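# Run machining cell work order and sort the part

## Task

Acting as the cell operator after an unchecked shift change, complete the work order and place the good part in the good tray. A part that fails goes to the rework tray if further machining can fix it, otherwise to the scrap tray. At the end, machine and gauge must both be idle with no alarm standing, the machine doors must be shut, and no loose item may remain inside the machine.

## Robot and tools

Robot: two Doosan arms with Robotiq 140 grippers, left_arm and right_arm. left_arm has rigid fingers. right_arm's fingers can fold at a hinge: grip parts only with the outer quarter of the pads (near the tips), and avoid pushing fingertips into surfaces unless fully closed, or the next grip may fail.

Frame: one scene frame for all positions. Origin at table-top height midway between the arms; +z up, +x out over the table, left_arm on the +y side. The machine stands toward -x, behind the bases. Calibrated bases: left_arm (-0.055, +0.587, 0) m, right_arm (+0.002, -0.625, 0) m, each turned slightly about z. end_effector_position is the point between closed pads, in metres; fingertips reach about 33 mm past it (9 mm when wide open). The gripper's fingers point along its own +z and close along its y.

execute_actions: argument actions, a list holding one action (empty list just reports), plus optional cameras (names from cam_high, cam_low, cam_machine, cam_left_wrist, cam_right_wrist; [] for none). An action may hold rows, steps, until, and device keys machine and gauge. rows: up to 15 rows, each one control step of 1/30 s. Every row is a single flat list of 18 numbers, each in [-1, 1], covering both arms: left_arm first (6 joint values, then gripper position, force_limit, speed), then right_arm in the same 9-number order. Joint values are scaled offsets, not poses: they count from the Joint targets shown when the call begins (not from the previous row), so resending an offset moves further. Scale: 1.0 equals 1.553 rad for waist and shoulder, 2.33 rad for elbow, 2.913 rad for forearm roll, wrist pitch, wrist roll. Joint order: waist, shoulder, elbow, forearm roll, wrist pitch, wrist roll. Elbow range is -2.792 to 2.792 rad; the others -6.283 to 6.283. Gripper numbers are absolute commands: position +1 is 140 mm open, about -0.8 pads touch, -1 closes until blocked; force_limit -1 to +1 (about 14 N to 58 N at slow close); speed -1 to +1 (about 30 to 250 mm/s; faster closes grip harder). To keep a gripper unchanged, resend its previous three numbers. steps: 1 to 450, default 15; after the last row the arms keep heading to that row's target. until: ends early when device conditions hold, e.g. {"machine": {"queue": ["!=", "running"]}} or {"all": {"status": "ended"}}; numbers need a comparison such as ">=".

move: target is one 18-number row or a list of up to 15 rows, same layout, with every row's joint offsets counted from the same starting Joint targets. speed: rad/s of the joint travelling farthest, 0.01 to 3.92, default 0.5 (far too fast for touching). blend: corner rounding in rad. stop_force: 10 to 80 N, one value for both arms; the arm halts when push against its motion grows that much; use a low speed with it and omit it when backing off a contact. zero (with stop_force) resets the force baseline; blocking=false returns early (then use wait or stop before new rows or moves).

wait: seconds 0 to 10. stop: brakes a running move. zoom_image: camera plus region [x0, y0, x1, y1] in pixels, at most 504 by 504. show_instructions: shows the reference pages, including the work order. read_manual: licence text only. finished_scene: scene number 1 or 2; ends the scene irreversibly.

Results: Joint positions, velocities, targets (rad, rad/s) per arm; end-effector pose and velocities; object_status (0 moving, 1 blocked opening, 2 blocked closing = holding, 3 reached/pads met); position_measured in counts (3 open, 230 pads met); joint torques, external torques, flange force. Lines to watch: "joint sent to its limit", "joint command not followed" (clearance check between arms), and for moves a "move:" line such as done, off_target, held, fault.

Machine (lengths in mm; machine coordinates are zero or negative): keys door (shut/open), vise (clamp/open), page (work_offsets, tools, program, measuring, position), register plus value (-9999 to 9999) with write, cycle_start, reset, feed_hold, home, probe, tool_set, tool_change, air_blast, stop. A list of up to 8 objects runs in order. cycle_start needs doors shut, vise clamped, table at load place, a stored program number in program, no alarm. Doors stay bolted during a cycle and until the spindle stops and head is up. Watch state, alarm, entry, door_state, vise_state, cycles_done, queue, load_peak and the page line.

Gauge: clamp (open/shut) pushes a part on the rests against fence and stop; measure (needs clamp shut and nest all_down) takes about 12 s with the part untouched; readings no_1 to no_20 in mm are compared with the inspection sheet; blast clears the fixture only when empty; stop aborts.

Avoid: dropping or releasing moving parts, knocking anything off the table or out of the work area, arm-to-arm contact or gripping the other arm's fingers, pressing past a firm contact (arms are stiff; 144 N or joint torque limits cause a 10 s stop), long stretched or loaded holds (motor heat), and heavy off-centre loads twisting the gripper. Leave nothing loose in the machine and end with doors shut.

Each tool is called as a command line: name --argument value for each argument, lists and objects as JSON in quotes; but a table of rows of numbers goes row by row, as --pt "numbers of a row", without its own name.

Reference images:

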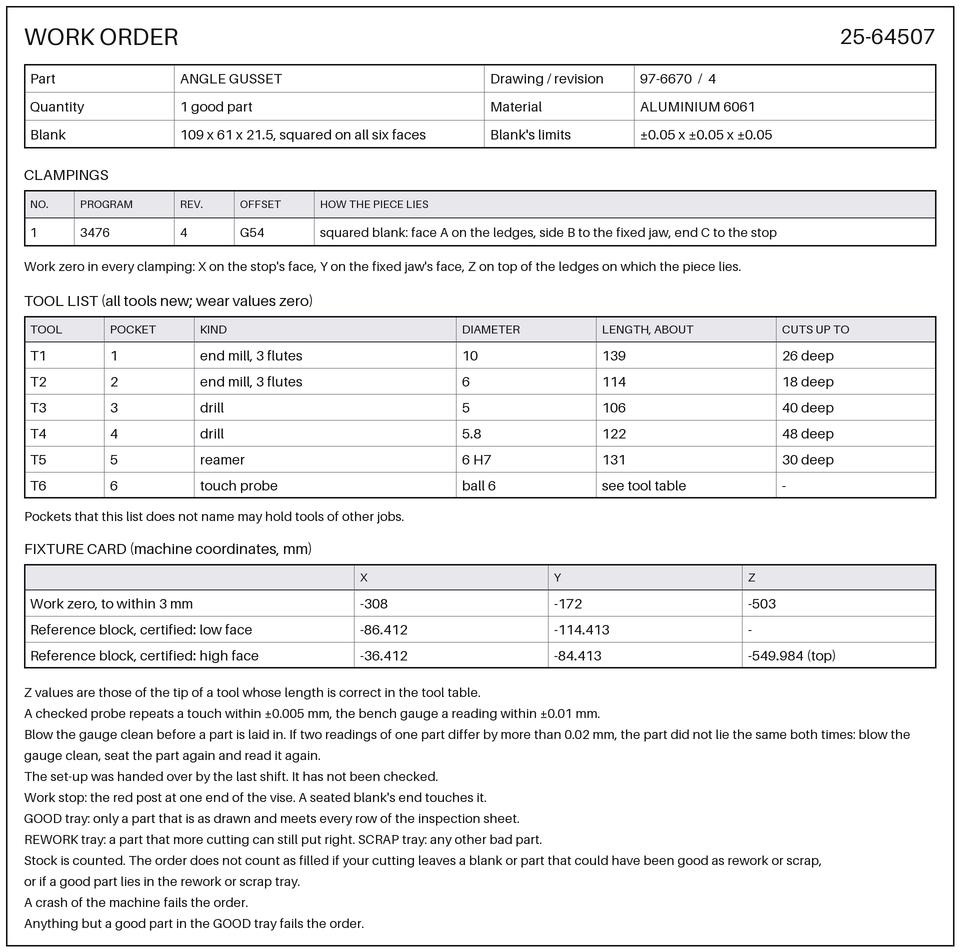

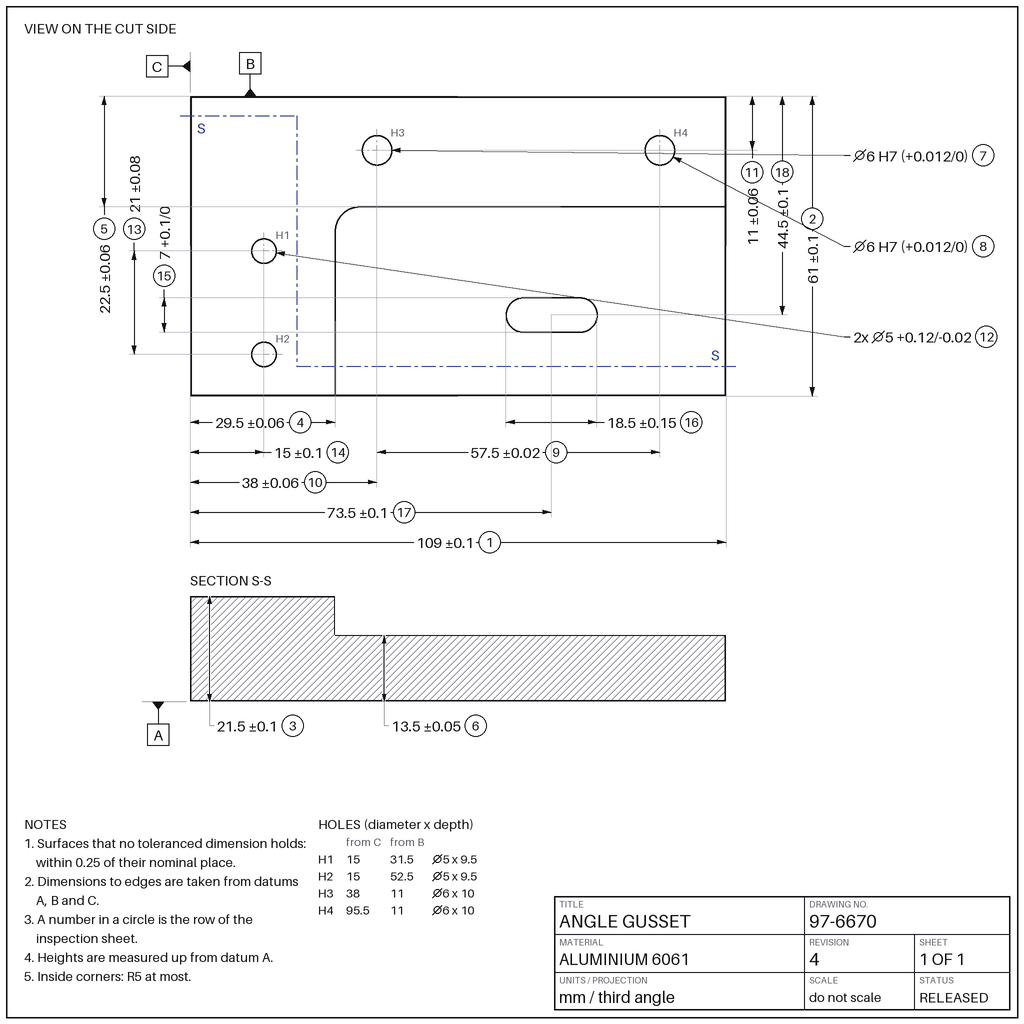

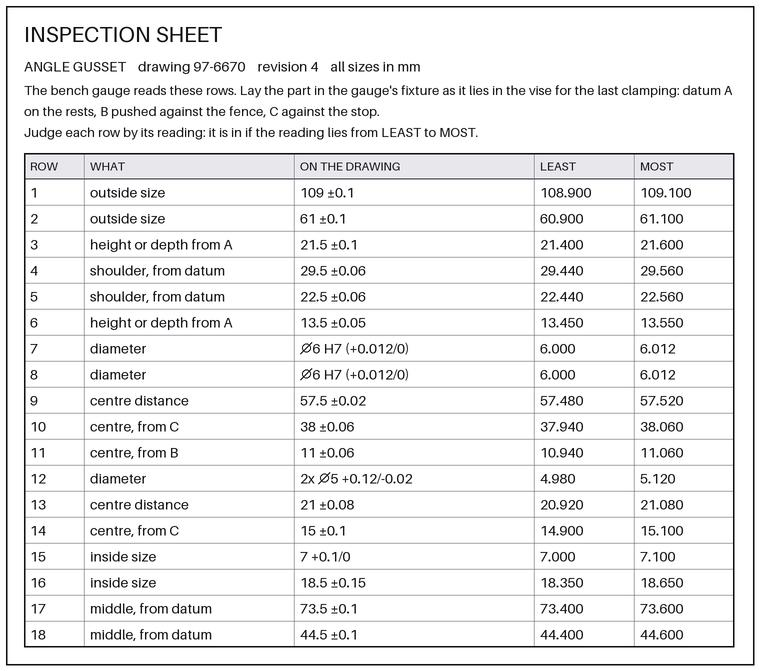

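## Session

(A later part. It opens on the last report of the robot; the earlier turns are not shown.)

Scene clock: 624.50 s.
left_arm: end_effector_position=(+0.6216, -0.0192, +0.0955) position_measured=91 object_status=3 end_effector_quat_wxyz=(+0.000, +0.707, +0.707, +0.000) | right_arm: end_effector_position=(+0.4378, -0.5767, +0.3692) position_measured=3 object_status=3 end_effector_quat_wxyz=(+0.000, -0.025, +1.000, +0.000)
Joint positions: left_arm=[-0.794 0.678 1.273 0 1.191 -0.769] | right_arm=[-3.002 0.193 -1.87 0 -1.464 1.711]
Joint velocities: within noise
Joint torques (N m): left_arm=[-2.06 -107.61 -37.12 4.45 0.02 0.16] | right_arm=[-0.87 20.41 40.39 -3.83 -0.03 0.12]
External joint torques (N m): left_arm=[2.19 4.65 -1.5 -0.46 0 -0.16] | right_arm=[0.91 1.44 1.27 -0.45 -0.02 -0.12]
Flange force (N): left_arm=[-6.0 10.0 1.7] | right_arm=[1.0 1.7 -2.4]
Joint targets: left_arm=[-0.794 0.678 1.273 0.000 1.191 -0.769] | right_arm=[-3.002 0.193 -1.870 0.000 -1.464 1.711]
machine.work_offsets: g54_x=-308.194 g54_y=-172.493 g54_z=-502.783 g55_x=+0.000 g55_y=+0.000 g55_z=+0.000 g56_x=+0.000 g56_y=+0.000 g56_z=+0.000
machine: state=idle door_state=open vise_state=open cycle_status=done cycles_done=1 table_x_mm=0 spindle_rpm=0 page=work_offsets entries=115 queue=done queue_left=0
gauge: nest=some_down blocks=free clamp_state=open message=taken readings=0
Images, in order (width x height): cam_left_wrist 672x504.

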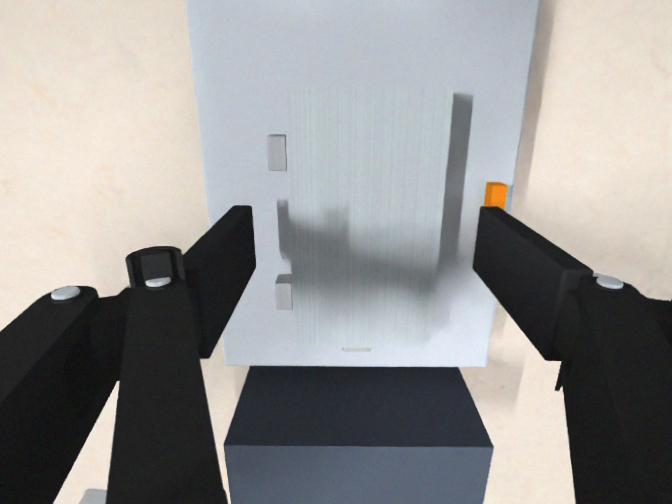

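move --target '[0.0009, -0.03774, -0.05714, 0, 0.06568, 0.0008, 0.3, 0.2, -1, 0, 0, 0, 0, 0, 0, 1, 1, 1]' --speed 0.2 --cameras '[]'

execute_actions --actions '[{"gauge": {"clamp": "shut"}, "machine": {"door": "shut"}, "steps": 120, "until": {"gauge": {"clamp_state": "shut"}}}]' --cameras '["cam_left_wrist"]'

Scene clock: 626.47 s.
left_arm: end_effector_position=(+0.6233, -0.0191, +0.2201) position_measured=91 object_status=3 end_effector_quat_wxyz=(+0.000, +0.707, +0.707, +0.000) | right_arm: end_effector_position=(+0.4378, -0.5767, +0.3692) position_measured=3 object_status=3 end_effector_quat_wxyz=(+0.000, -0.025, +1.000, +0.000)
Joint positions: left_arm=[-0.793 0.62 1.14 0 1.382 -0.766] | right_arm=[-3.002 0.193 -1.87 0 -1.464 1.711]
Joint velocities: within noise
Joint torques (N m): left_arm=[-2.04 -104.07 -38.88 4.71 0.07 0.11] | right_arm=[-0.86 20.74 40.5 -3.85 0.04 0.04]
External joint torques (N m): left_arm=[2.27 3.41 -2 -0.47 -0.04 -0.11] | right_arm=[0.84 1.27 1.15 -0.42 -0.09 -0.04]
Flange force (N): left_arm=[-6.1 10.4 -1.3] | right_arm=[0.9 1.8 -2.3]
Joint targets: left_arm=[-0.793 0.620 1.139 0.000 1.382 -0.766] | right_arm=[-3.002 0.193 -1.870 0.000 -1.464 1.711]
machine.work_offsets: g54_x=-308.194 g54_y=-172.493 g54_z=-502.783 g55_x=+0.000 g55_y=+0.000 g55_z=+0.000 g56_x=+0.000 g56_y=+0.000 g56_z=+0.000
machine: state=idle door_state=open vise_state=open cycle_status=done cycles_done=1 table_x_mm=0 spindle_rpm=0 page=work_offsets entries=115 queue=done queue_left=0
gauge: nest=some_down blocks=free clamp_state=open message=taken readings=0
move: done
No camera images: "cameras" was empty.

Scene clock: 629.90 s.
left_arm: end_effector_position=(+0.6233, -0.0191, +0.2202) position_measured=91 object_status=3 end_effector_quat_wxyz=(+0.000, +0.707, +0.707, +0.000) | right_arm: end_effector_position=(+0.4378, -0.5767, +0.3692) position_measured=3 object_status=3 end_effector_quat_wxyz=(+0.000, -0.025, +1.000, +0.000)
Joint positions: left_arm=[-0.793 0.62 1.139 0 1.382 -0.766] | right_arm=[-3.002 0.193 -1.87 0 -1.464 1.711]
Joint velocities: within noise
Joint torques (N m): left_arm=[-2.53 -105.21 -39.18 4.75 -0.04 0.09] | right_arm=[-0.48 20.66 40.61 -3.88 0.01 0.06]
External joint torques (N m): left_arm=[2.68 4.56 -1.77 -0.5 0.06 -0.09] | right_arm=[0.53 1.04 1 -0.39 -0.06 -0.06]
Flange force (N): left_arm=[-6.7 11.8 -0.8] | right_arm=[0.6 1.0 -2.0]
Joint targets: left_arm=[-0.793 0.620 1.139 0.000 1.382 -0.766] | right_arm=[-3.002 0.193 -1.870 0.000 -1.464 1.711]
Tool commands: left_gripper/position=+0.3 left_gripper/force_limit=+0.2 left_gripper/speed=-1.0 right_gripper/position=+1.0 right_gripper/force_limit=+1.0 right_gripper/speed=+1.0
machine.work_offsets: g54_x=-308.194 g54_y=-172.493 g54_z=-502.783 g55_x=+0.000 g55_y=+0.000 g55_z=+0.000 g56_x=+0.000 g56_y=+0.000 g56_z=+0.000
machine: state=idle door_state=shut vise_state=open cycle_status=done cycles_done=1 table_x_mm=0 spindle_rpm=0 page=work_offsets entries=115 queue=done queue_left=0
gauge: nest=all_down blocks=all clamp_state=shut message=taken readings=0
Images, in order (width x height): cam_left_wrist 672x504.

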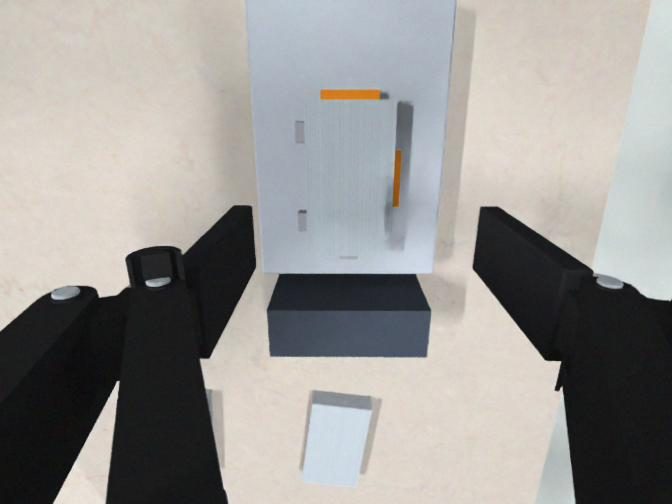

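All seated. Measure.

execute_actions --actions '[{"gauge": {"measure": true}, "steps": 420, "until": {"gauge": {"readings": [">", 0]}}}]' --cameras '[]'

Scene clock: 642.37 s.
left_arm: end_effector_position=(+0.6233, -0.0191, +0.2202) position_measured=91 object_status=3 end_effector_quat_wxyz=(+0.000, +0.707, +0.707, +0.000) | right_arm: end_effector_position=(+0.4378, -0.5767, +0.3692) position_measured=3 object_status=3 end_effector_quat_wxyz=(+0.000, -0.025, +1.000, +0.000)
Joint positions: left_arm=[-0.793 0.62 1.139 0 1.382 -0.766] | right_arm=[-3.002 0.193 -1.87 0 -1.464 1.711]
Joint velocities: within noise
Joint torques (N m): left_arm=[-2.02 -105.12 -39.13 4.8 -0.01 0.03] | right_arm=[-0.33 20.25 40.6 -3.82 -0.03 0.07]
External joint torques (N m): left_arm=[2.07 4.77 -1.67 -0.57 0.04 -0.03] | right_arm=[0.27 1.94 1.11 -0.46 -0.02 -0.07]
Flange force (N): left_arm=[-7.2 11.4 -0.6] | right_arm=[1.9 0.3 -2.2]
Joint targets: left_arm=[-0.793 0.620 1.139 0.000 1.382 -0.766] | right_arm=[-3.002 0.193 -1.870 0.000 -1.464 1.711]
Tool commands: left_gripper/position=+0.3 left_gripper/force_limit=+0.2 left_gripper/speed=-1.0 right_gripper/position=+1.0 right_gripper/force_limit=+1.0 right_gripper/speed=+1.0
machine.work_offsets: g54_x=-308.194 g54_y=-172.493 g54_z=-502.783 g55_x=+0.000 g55_y=+0.000 g55_z=+0.000 g56_x=+0.000 g56_y=+0.000 g56_z=+0.000
machine: state=idle door_state=shut vise_state=open cycle_status=done cycles_done=1 table_x_mm=0 spindle_rpm=0 page=work_offsets entries=115 queue=done queue_left=0
gauge: nest=all_down blocks=all clamp_state=shut message=taken readings=1 no_1=109.019 no_2=61.003 no_3=21.537 no_4=29.497 no_5=22.507 no_6=13.485 no_7=6.005 no_8=6.009 no_9=57.502 no_10=37.997 no_11=11.008 no_12=4.997 no_13=20.995 no_14=14.998 no_15=7.049 no_16=18.493 no_17=73.496 no_18=44.497
No camera images: "cameras" was empty.

execute_actions --actions '[{"gauge": {"clamp": "open"}, "steps": 60, "until": {"gauge": {"clamp_state": "open"}}}]' --cameras '[]'

move --target '[-0.00487, 0.03977, 0.05369, 0, -0.06415, -0.0026, 0.3, 0.2, -1, 0, 0, 0, 0, 0, 0, 1, 1, 1]' --speed 0.1 --cameras '["cam_left_wrist"]'

Scene clock: 646.20 s.
left_arm: end_effector_position=(+0.6233, -0.0191, +0.2202) position_measured=91 object_status=3 end_effector_quat_wxyz=(+0.000, +0.707, +0.707, +0.000) | right_arm: end_effector_position=(+0.4378, -0.5767, +0.3692) position_measured=3 object_status=3 end_effector_quat_wxyz=(+0.000, -0.025, +1.000, +0.000)
Joint positions: left_arm=[-0.793 0.62 1.139 0 1.382 -0.766] | right_arm=[-3.002 0.193 -1.87 0 -1.464 1.711]
Joint velocities: within noise
Joint torques (N m): left_arm=[-2.69 -105.29 -39.19 4.74 0.03 0.1] | right_arm=[-0.65 20.73 40.6 -3.86 0.04 0.03]
External joint torques (N m): left_arm=[2.79 4.89 -1.59 -0.51 0 -0.1] | right_arm=[0.72 0.89 0.97 -0.41 -0.09 -0.03]
Flange force (N): left_arm=[-6.6 11.9 -0.4] | right_arm=[0.5 1.5 -1.9]
Joint targets: left_arm=[-0.793 0.620 1.139 0.000 1.382 -0.766] | right_arm=[-3.002 0.193 -1.870 0.000 -1.464 1.711]
Tool commands: left_gripper/position=+0.3 left_gripper/force_limit=+0.2 left_gripper/speed=-1.0 right_gripper/position=+1.0 right_gripper/force_limit=+1.0 right_gripper/speed=+1.0
machine.work_offsets: g54_x=-308.194 g54_y=-172.493 g54_z=-502.783 g55_x=+0.000 g55_y=+0.000 g55_z=+0.000 g56_x=+0.000 g56_y=+0.000 g56_z=+0.000
machine: state=idle door_state=shut vise_state=open cycle_status=done cycles_done=1 table_x_mm=0 spindle_rpm=0 page=work_offsets entries=115 queue=done queue_left=0
gauge: nest=all_down blocks=all clamp_state=between message=taken readings=1 no_1=109.019 no_2=61.003 no_3=21.537 no_4=29.497 no_5=22.507 no_6=13.485 no_7=6.005 no_8=6.009 no_9=57.502 no_10=37.997 no_11=11.008 no_12=4.997 no_13=20.995 no_14=14.998 no_15=7.049 no_16=18.493 no_17=73.496 no_18=44.497
No camera images: "cameras" was empty.

Scene clock: 648.43 s.
left_arm: end_effector_position=(+0.6198, -0.0253, +0.0968) position_measured=91 object_status=3 end_effector_quat_wxyz=(+0.000, +0.707, +0.707, +0.000) | right_arm: end_effector_position=(+0.4378, -0.5767, +0.3692) position_measured=3 object_status=3 end_effector_quat_wxyz=(+0.000, -0.025, +1.000, +0.000)
Joint positions: left_arm=[-0.8 0.681 1.265 0 1.195 -0.774] | right_arm=[-3.002 0.193 -1.87 0 -1.464 1.711]
Joint velocities: within noise
Joint torques (N m): left_arm=[-2.35 -108.46 -36.55 4.47 0 0.13] | right_arm=[-0.53 20.76 40.46 -3.83 -0.01 -0.03]
External joint torques (N m): left_arm=[2.6 4.82 -2.24 -0.45 0.03 -0.13] | right_arm=[0.61 0.72 1.07 -0.43 -0.04 0.03]
Flange force (N): left_arm=[-7.3 12.1 1.1] | right_arm=[0.0 1.5 -2.0]
Joint targets: left_arm=[-0.800 0.681 1.265 0.000 1.195 -0.774] | right_arm=[-3.002 0.193 -1.870 0.000 -1.464 1.711]
machine.work_offsets: g54_x=-308.194 g54_y=-172.493 g54_z=-502.783 g55_x=+0.000 g55_y=+0.000 g55_z=+0.000 g56_x=+0.000 g56_y=+0.000 g56_z=+0.000
machine: state=idle door_state=shut vise_state=open cycle_status=done cycles_done=1 table_x_mm=0 spindle_rpm=0 page=work_offsets entries=115 queue=done queue_left=0
gauge: nest=all_down blocks=all clamp_state=open message=taken readings=1 no_1=109.019 no_2=61.003 no_3=21.537 no_4=29.497 no_5=22.507 no_6=13.485 no_7=6.005 no_8=6.009 no_9=57.502 no_10=37.997 no_11=11.008 no_12=4.997 no_13=20.995 no_14=14.998 no_15=7.049 no_16=18.493 no_17=73.496 no_18=44.497
move: done
Images, in order (width x height): cam_left_wrist 672x504.

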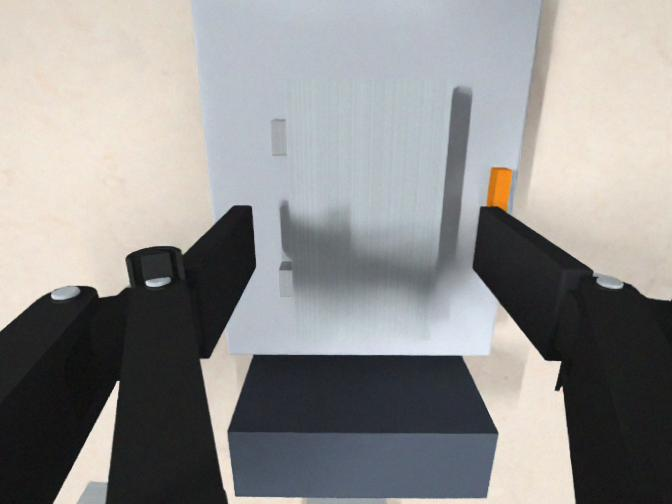

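execute_actions --actions '[{"rows": [[0,0,0,0,0,0,-1,0.2,-1,0,0,0,0,0,0,1,1,1]], "steps": 75}]' --cameras '["cam_left_wrist", "cam_low"]'

Scene clock: 651.30 s.
left_arm: end_effector_position=(+0.6198, -0.0253, +0.0968) position_measured=140 object_status=2 end_effector_quat_wxyz=(+0.000, +0.707, +0.707, +0.000) | right_arm: end_effector_position=(+0.4378, -0.5767, +0.3692) position_measured=3 object_status=3 end_effector_quat_wxyz=(+0.000, -0.025, +1.000, +0.000)
Joint positions: left_arm=[-0.8 0.681 1.265 0 1.195 -0.774] | right_arm=[-3.002 0.193 -1.87 0 -1.464 1.711]
Joint velocities: within noise
Joint torques (N m): left_arm=[-5.67 -91.84 -29.94 3.41 -1.08 0.31] | right_arm=[-0.51 20.73 40.3 -3.9 0 0.04]
External joint torques (N m): left_arm=[5.75 -11.62 -8.74 0.59 1.11 -0.31] | right_arm=[0.5 1.31 1.36 -0.37 -0.06 -0.04]
Flange force (N): left_arm=[-0.5 9.5 -16.1] | right_arm=[0.6 1.0 -2.6]
Joint targets: left_arm=[-0.800 0.681 1.265 0.000 1.195 -0.774] | right_arm=[-3.002 0.193 -1.870 0.000 -1.464 1.711]
machine.work_offsets: g54_x=-308.194 g54_y=-172.493 g54_z=-502.783 g55_x=+0.000 g55_y=+0.000 g55_z=+0.000 g56_x=+0.000 g56_y=+0.000 g56_z=+0.000
machine: state=idle door_state=shut vise_state=open cycle_status=done cycles_done=1 table_x_mm=0 spindle_rpm=0 page=work_offsets entries=115 queue=done queue_left=0
gauge: nest=all_down blocks=all clamp_state=open message=taken readings=1 no_1=109.019 no_2=61.003 no_3=21.537 no_4=29.497 no_5=22.507 no_6=13.485 no_7=6.005 no_8=6.009 no_9=57.502 no_10=37.997 no_11=11.008 no_12=4.997 no_13=20.995 no_14=14.998 no_15=7.049 no_16=18.493 no_17=73.496 no_18=44.497
Images, in order (width x height): cam_low 672x504, cam_left_wrist 672x504.

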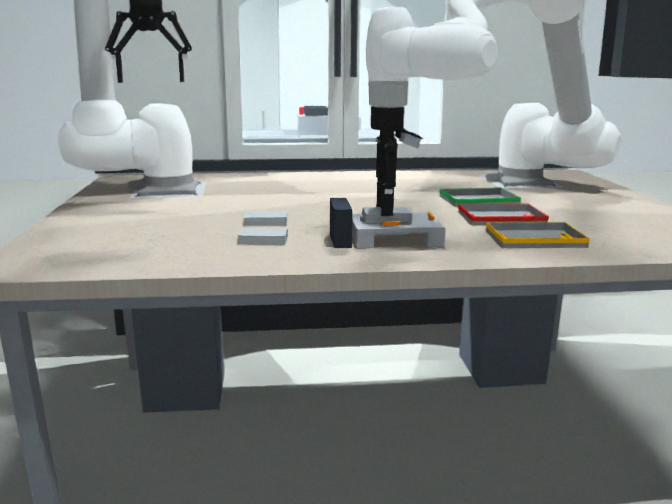

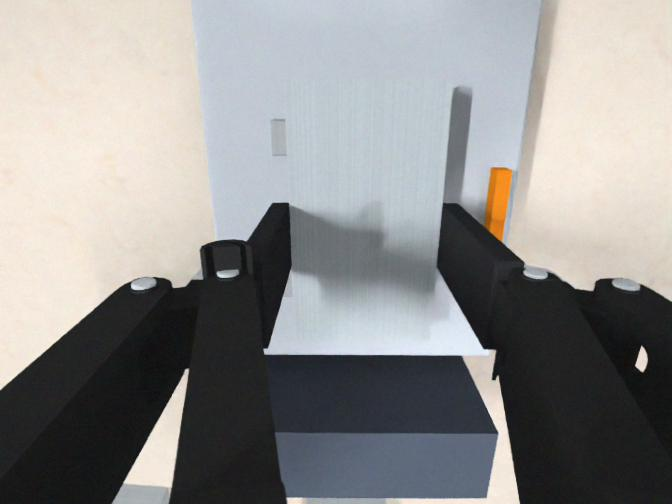

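move --pt "0.00487 -0.03977 -0.05369 0 0.06415 0.0026 -1 0.2 -1 0 0 0 0 0 0 1 1 1" --pt "-0.06654 -0.58824 0.36622 0 0.02068 -0.03548 -1 0.2 -1 0 0 0 0 0 0 1 1 1" --speed '[0.12, 0.5]' --blend '[0.03, 0]' --cameras '["cam_left_wrist", "cam_high", "cam_low"]'

Scene clock: 656.00 s.
left_arm: end_effector_position=(+0.2196, +0.3098, +0.2503) position_measured=140 object_status=2 end_effector_quat_wxyz=(+0.000, +0.707, +0.707, +0.000) | right_arm: end_effector_position=(+0.4378, -0.5767, +0.3692) position_measured=3 object_status=3 end_effector_quat_wxyz=(+0.000, -0.025, +1.000, +0.000)
Joint positions: left_arm=[-0.904 -0.232 2.118 0 1.256 -0.877] | right_arm=[-3.002 0.193 -1.87 0 -1.464 1.711]
Joint velocities: within noise
Joint torques (N m): left_arm=[-2.81 -16.88 -40.34 4.51 0.01 0.1] | right_arm=[-0.39 20.07 40.6 -3.82 0.02 0.04]
External joint torques (N m): left_arm=[2.85 1.05 0.86 -0.42 0.02 -0.09] | right_arm=[0.52 1.32 0.96 -0.43 -0.07 -0.04]
Flange force (N): left_arm=[4.0 6.0 1.8] | right_arm=[1.1 1.0 -2.0]
Joint targets: left_arm=[-0.904 -0.233 2.118 0.000 1.256 -0.877] | right_arm=[-3.002 0.193 -1.870 0.000 -1.464 1.711]
machine.work_offsets: g54_x=-308.194 g54_y=-172.493 g54_z=-502.783 g55_x=+0.000 g55_y=+0.000 g55_z=+0.000 g56_x=+0.000 g56_y=+0.000 g56_z=+0.000
machine: state=idle door_state=shut vise_state=open cycle_status=done cycles_done=1 table_x_mm=0 spindle_rpm=0 page=work_offsets entries=115 queue=done queue_left=0
gauge: nest=all_up blocks=free clamp_state=open message=taken readings=1 no_1=109.019 no_2=61.003 no_3=21.537 no_4=29.497 no_5=22.507 no_6=13.485 no_7=6.005 no_8=6.009 no_9=57.502 no_10=37.997 no_11=11.008 no_12=4.997 no_13=20.995 no_14=14.998 no_15=7.049 no_16=18.493 no_17=73.496 no_18=44.497
move: done
Images, in order (width x height): cam_high 672x504, cam_low 672x504, cam_left_wrist 672x504.

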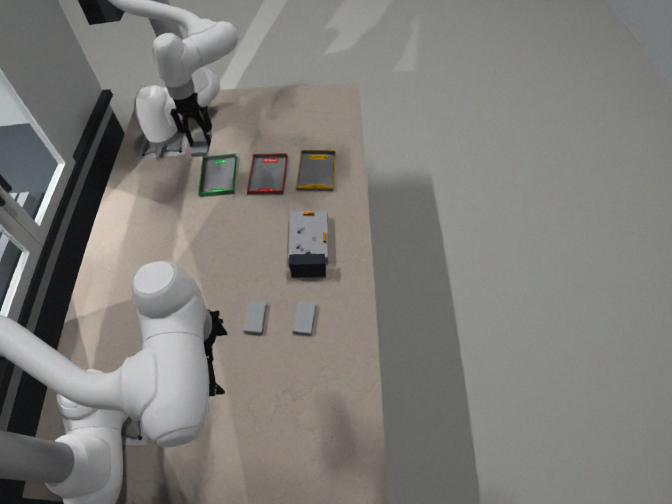

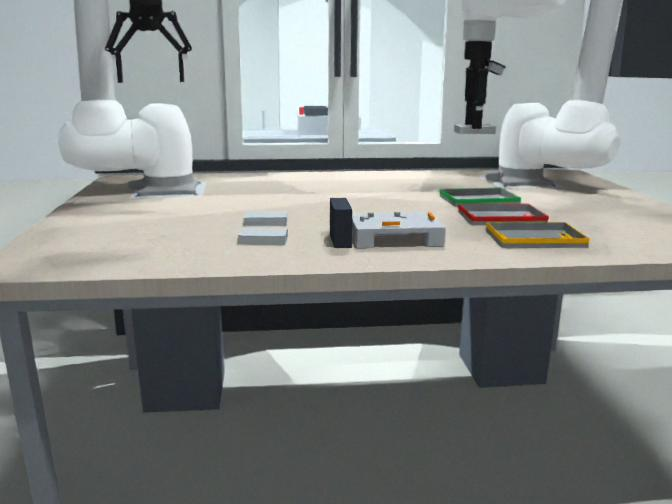

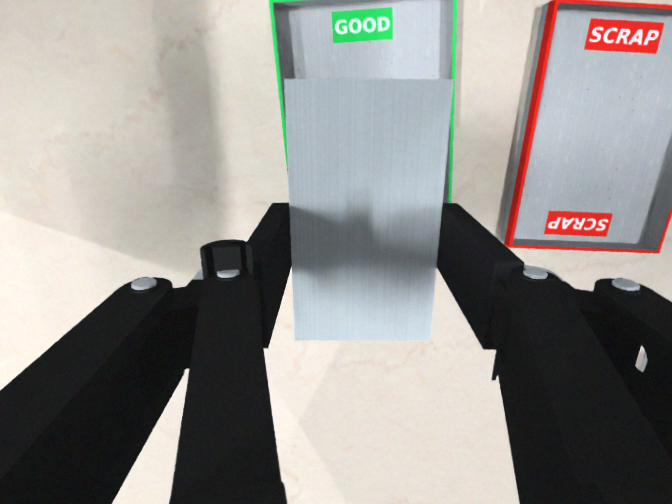

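move --target '[0.0309, 0.11492, 0.10281, 0, -0.1435, 0.01647, -1, 0.2, -1, 0, 0, 0, 0, 0, 0, 1, 1, 1]' --speed 0.25 --cameras '["cam_left_wrist", "cam_high", "cam_low"]'

Scene clock: 659.30 s.
left_arm: end_effector_position=(+0.2281, +0.3282, +0.0652) position_measured=140 object_status=2 end_effector_quat_wxyz=(+0.000, +0.707, +0.707, +0.000) | right_arm: end_effector_position=(+0.4378, -0.5767, +0.3692) position_measured=3 object_status=3 end_effector_quat_wxyz=(+0.000, -0.025, +1.000, +0.000)
Joint positions: left_arm=[-0.856 -0.054 2.357 0 0.838 -0.829] | right_arm=[-3.002 0.193 -1.87 0 -1.464 1.711]
Joint velocities: within noise
Joint torques (N m): left_arm=[-2.56 -27.22 -31.48 3.75 -0.19 0.1] | right_arm=[-0.75 20.74 40.57 -3.93 -0.01 0.05]
External joint torques (N m): left_arm=[2.6 1.78 0.48 -0.54 0.21 -0.1] | right_arm=[0.78 1.05 1.06 -0.34 -0.04 -0.05]
Flange force (N): left_arm=[2.9 6.5 2.7] | right_arm=[0.6 1.6 -2.0]
Joint targets: left_arm=[-0.856 -0.054 2.358 0.000 0.838 -0.829] | right_arm=[-3.002 0.193 -1.870 0.000 -1.464 1.711]
machine.work_offsets: g54_x=-308.194 g54_y=-172.493 g54_z=-502.783 g55_x=+0.000 g55_y=+0.000 g55_z=+0.000 g56_x=+0.000 g56_y=+0.000 g56_z=+0.000
machine: state=idle door_state=shut vise_state=open cycle_status=done cycles_done=1 table_x_mm=0 spindle_rpm=0 page=work_offsets entries=115 queue=done queue_left=0
gauge: nest=all_up blocks=free clamp_state=open message=taken readings=1 no_1=109.019 no_2=61.003 no_3=21.537 no_4=29.497 no_5=22.507 no_6=13.485 no_7=6.005 no_8=6.009 no_9=57.502 no_10=37.997 no_11=11.008 no_12=4.997 no_13=20.995 no_14=14.998 no_15=7.049 no_16=18.493 no_17=73.496 no_18=44.497
move: done
Images, in order (width x height): cam_high 672x504, cam_low 672x504, cam_left_wrist 672x504.

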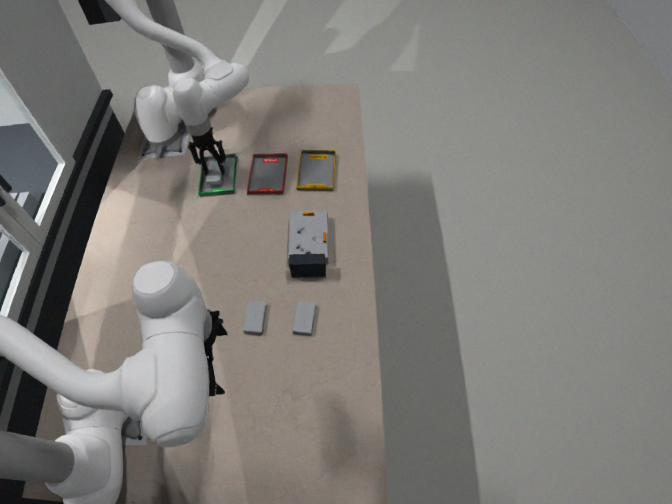

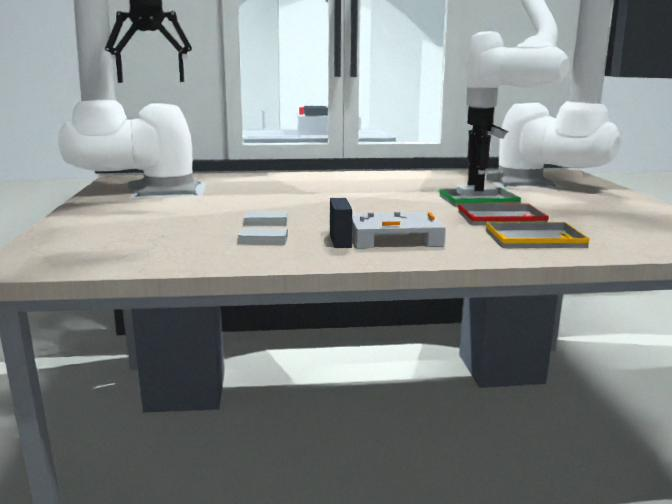

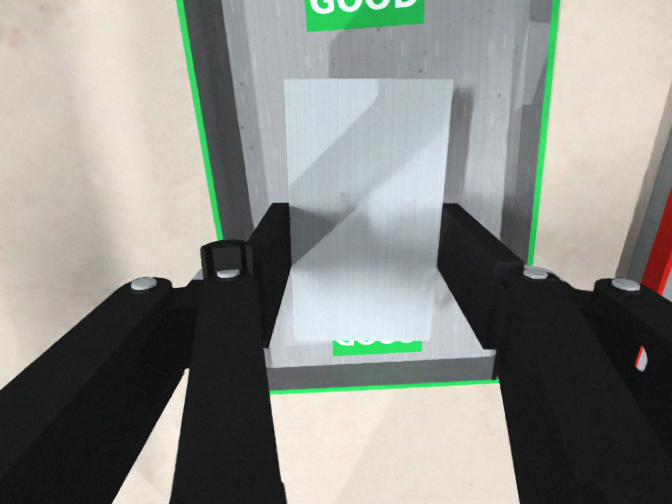

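move --target '[0, 0.0237, 0.00956, 0, -0.02028, 0, -1, 0.2, -1, 0, 0, 0, 0, 0, 0, 1, 1, 1]' --speed 0.03 --stop_force 12 --cameras '[]'

execute_actions --actions '[{"rows": [[0,0,0,0,0,0,0.1,0.2,-1,0,0,0,0,0,0,1,1,1]], "steps": 50}]' --cameras '["cam_left_wrist"]'

Scene clock: 661.67 s.
left_arm: end_effector_position=(+0.2282, +0.3281, +0.0485) position_measured=140 object_status=2 end_effector_quat_wxyz=(+0.000, +0.707, +0.707, +0.000) | right_arm: end_effector_position=(+0.4378, -0.5767, +0.3692) position_measured=3 object_status=3 end_effector_quat_wxyz=(+0.000, -0.025, +1.000, +0.000)
Joint positions: left_arm=[-0.856 -0.027 2.374 0 0.795 -0.829] | right_arm=[-3.002 0.193 -1.87 0 -1.464 1.711]
Joint velocities: within noise
Joint torques (N m): left_arm=[-2.57 -9.81 -17.45 3.78 -3.43 0.14] | right_arm=[-0.51 20.4 40.53 -3.81 -0.01 0.01]
External joint torques (N m): left_arm=[2.62 -17.16 -12.25 -0.7 3.45 -0.14] | right_arm=[0.52 1.56 1.13 -0.46 -0.04 -0.01]
Flange force (N): left_arm=[10.6 -2.1 -48.4] | right_arm=[1.3 1.1 -2.2]
Joint targets: left_arm=[-0.856 -0.027 2.374 0.000 0.795 -0.829] | right_arm=[-3.002 0.193 -1.870 0.000 -1.464 1.711]
machine.work_offsets: g54_x=-308.194 g54_y=-172.493 g54_z=-502.783 g55_x=+0.000 g55_y=+0.000 g55_z=+0.000 g56_x=+0.000 g56_y=+0.000 g56_z=+0.000
machine: state=idle door_state=shut vise_state=open cycle_status=done cycles_done=1 table_x_mm=0 spindle_rpm=0 page=work_offsets entries=115 queue=done queue_left=0
gauge: nest=all_up blocks=free clamp_state=open message=taken readings=1 no_1=109.019 no_2=61.003 no_3=21.537 no_4=29.497 no_5=22.507 no_6=13.485 no_7=6.005 no_8=6.009 no_9=57.502 no_10=37.997 no_11=11.008 no_12=4.997 no_13=20.995 no_14=14.998 no_15=7.049 no_16=18.493 no_17=73.496 no_18=44.497
move: contact (left_arm); left_arm: the wrist pitch is farthest, 0.016 rad from its target
No camera images: "cameras" was empty.

Scene clock: 663.53 s.
left_arm: end_effector_position=(+0.2282, +0.3281, +0.0484) position_measured=117 object_status=3 end_effector_quat_wxyz=(+0.000, +0.707, +0.707, +0.000) | right_arm: end_effector_position=(+0.4378, -0.5767, +0.3692) position_measured=3 object_status=3 end_effector_quat_wxyz=(+0.000, -0.025, +1.000, +0.000)
Joint positions: left_arm=[-0.856 -0.027 2.373 0 0.795 -0.829] | right_arm=[-3.002 0.193 -1.87 0 -1.464 1.711]
Joint velocities: within noise
Joint torques (N m): left_arm=[-2.33 -27.08 -28.41 3.59 0.02 0.15] | right_arm=[-0.39 20.5 40.57 -3.83 -0.02 0.04]
External joint torques (N m): left_arm=[2.35 0.15 -1.31 -0.52 0.01 -0.15] | right_arm=[0.54 0.65 0.9 -0.41 -0.03 -0.04]
Flange force (N): left_arm=[2.3 6.0 -1.0] | right_arm=[0.1 1.1 -1.7]
Joint targets: left_arm=[-0.856 -0.027 2.374 0.000 0.795 -0.829] | right_arm=[-3.002 0.193 -1.870 0.000 -1.464 1.711]
machine.work_offsets: g54_x=-308.194 g54_y=-172.493 g54_z=-502.783 g55_x=+0.000 g55_y=+0.000 g55_z=+0.000 g56_x=+0.000 g56_y=+0.000 g56_z=+0.000
machine: state=idle door_state=shut vise_state=open cycle_status=done cycles_done=1 table_x_mm=0 spindle_rpm=0 page=work_offsets entries=115 queue=done queue_left=0
gauge: nest=all_up blocks=free clamp_state=open message=taken readings=1 no_1=109.019 no_2=61.003 no_3=21.537 no_4=29.497 no_5=22.507 no_6=13.485 no_7=6.005 no_8=6.009 no_9=57.502 no_10=37.997 no_11=11.008 no_12=4.997 no_13=20.995 no_14=14.998 no_15=7.049 no_16=18.493 no_17=73.496 no_18=44.497
Images, in order (width x height): cam_left_wrist 672x504.

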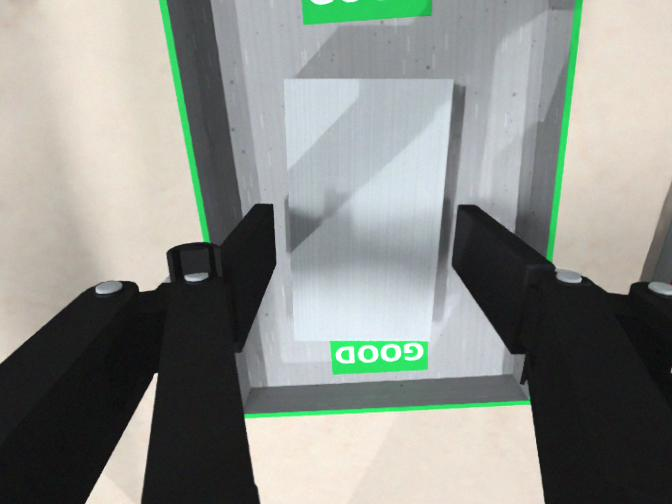

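move --pt "0 -0.0174 -0.00695 0 0.01466 0 0.1 0.2 -1 0 0 0 0 0 0 1 1 1" --pt "-0.0306 -0.13226 -0.10976 0 0.15815 -0.01665 0.1 0.2 -1 0 0 0 0 0 0 1 1 1" --speed '[0.1, 0.4]' --blend '[0.02, 0]'

Scene clock: 665.73 s.
left_arm: end_effector_position=(+0.2198, +0.3099, +0.2505) position_measured=117 object_status=3 end_effector_quat_wxyz=(+0.000, +0.707, +0.707, +0.000) | right_arm: end_effector_position=(+0.4378, -0.5767, +0.3692) position_measured=3 object_status=3 end_effector_quat_wxyz=(+0.000, -0.025, +1.000, +0.000)
Joint positions: left_arm=[-0.903 -0.233 2.118 0 1.256 -0.878] | right_arm=[-3.002 0.193 -1.87 0 -1.464 1.711]
Joint velocities: within noise
Joint torques (N m): left_arm=[-2.54 -14.39 -37.66 4.64 -0.01 0.14] | right_arm=[-0.6 20.32 40.54 -3.79 -0.03 -0.05]
External joint torques (N m): left_arm=[2.55 -1.45 -1.87 -0.55 0.03 -0.14] | right_arm=[0.64 1.34 1.04 -0.47 -0.02 0.05]
Flange force (N): left_arm=[4.1 4.7 -3.6] | right_arm=[1.1 1.5 -2.0]
Joint targets: left_arm=[-0.903 -0.233 2.118 0.000 1.256 -0.878] | right_arm=[-3.002 0.193 -1.870 0.000 -1.464 1.711]
machine.work_offsets: g54_x=-308.194 g54_y=-172.493 g54_z=-502.783 g55_x=+0.000 g55_y=+0.000 g55_z=+0.000 g56_x=+0.000 g56_y=+0.000 g56_z=+0.000
machine: state=idle door_state=shut vise_state=open cycle_status=done cycles_done=1 table_x_mm=0 spindle_rpm=0 page=work_offsets entries=115 queue=done queue_left=0
gauge: nest=all_up blocks=free clamp_state=open message=taken readings=1 no_1=109.019 no_2=61.003 no_3=21.537 no_4=29.497 no_5=22.507 no_6=13.485 no_7=6.005 no_8=6.009 no_9=57.502 no_10=37.997 no_11=11.008 no_12=4.997 no_13=20.995 no_14=14.998 no_15=7.049 no_16=18.493 no_17=73.496 no_18=44.497
move: done

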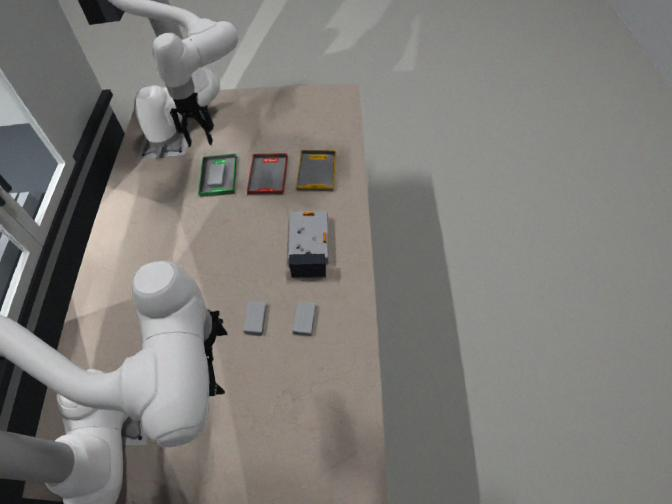

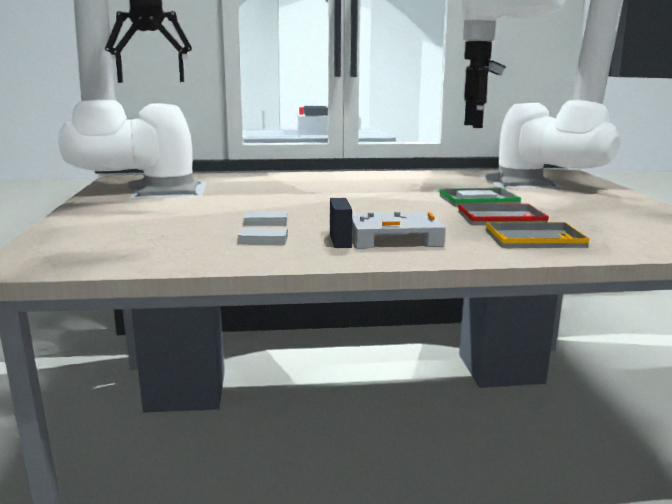

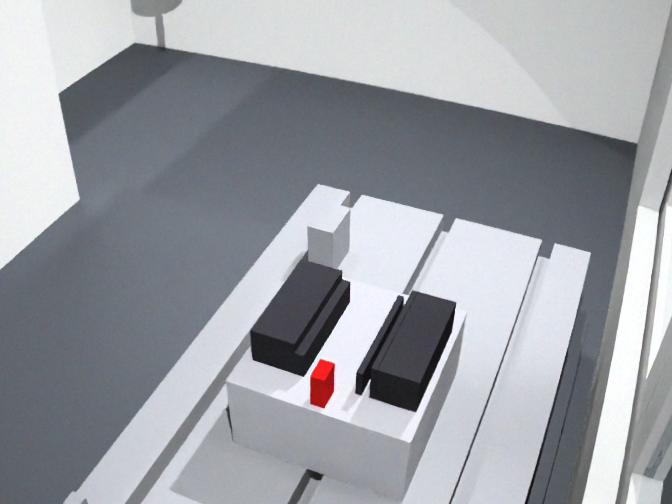

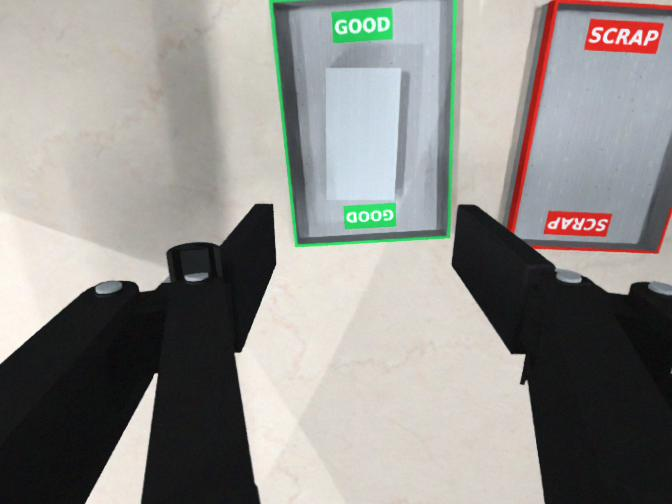

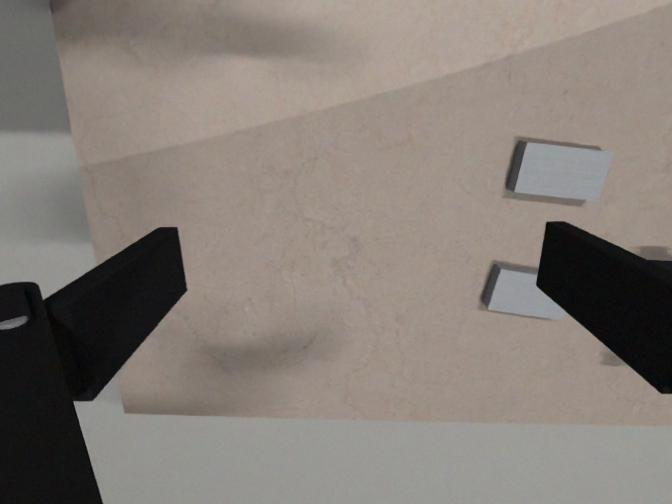

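finished_scene --scene 1

The scene is finished: the task was done.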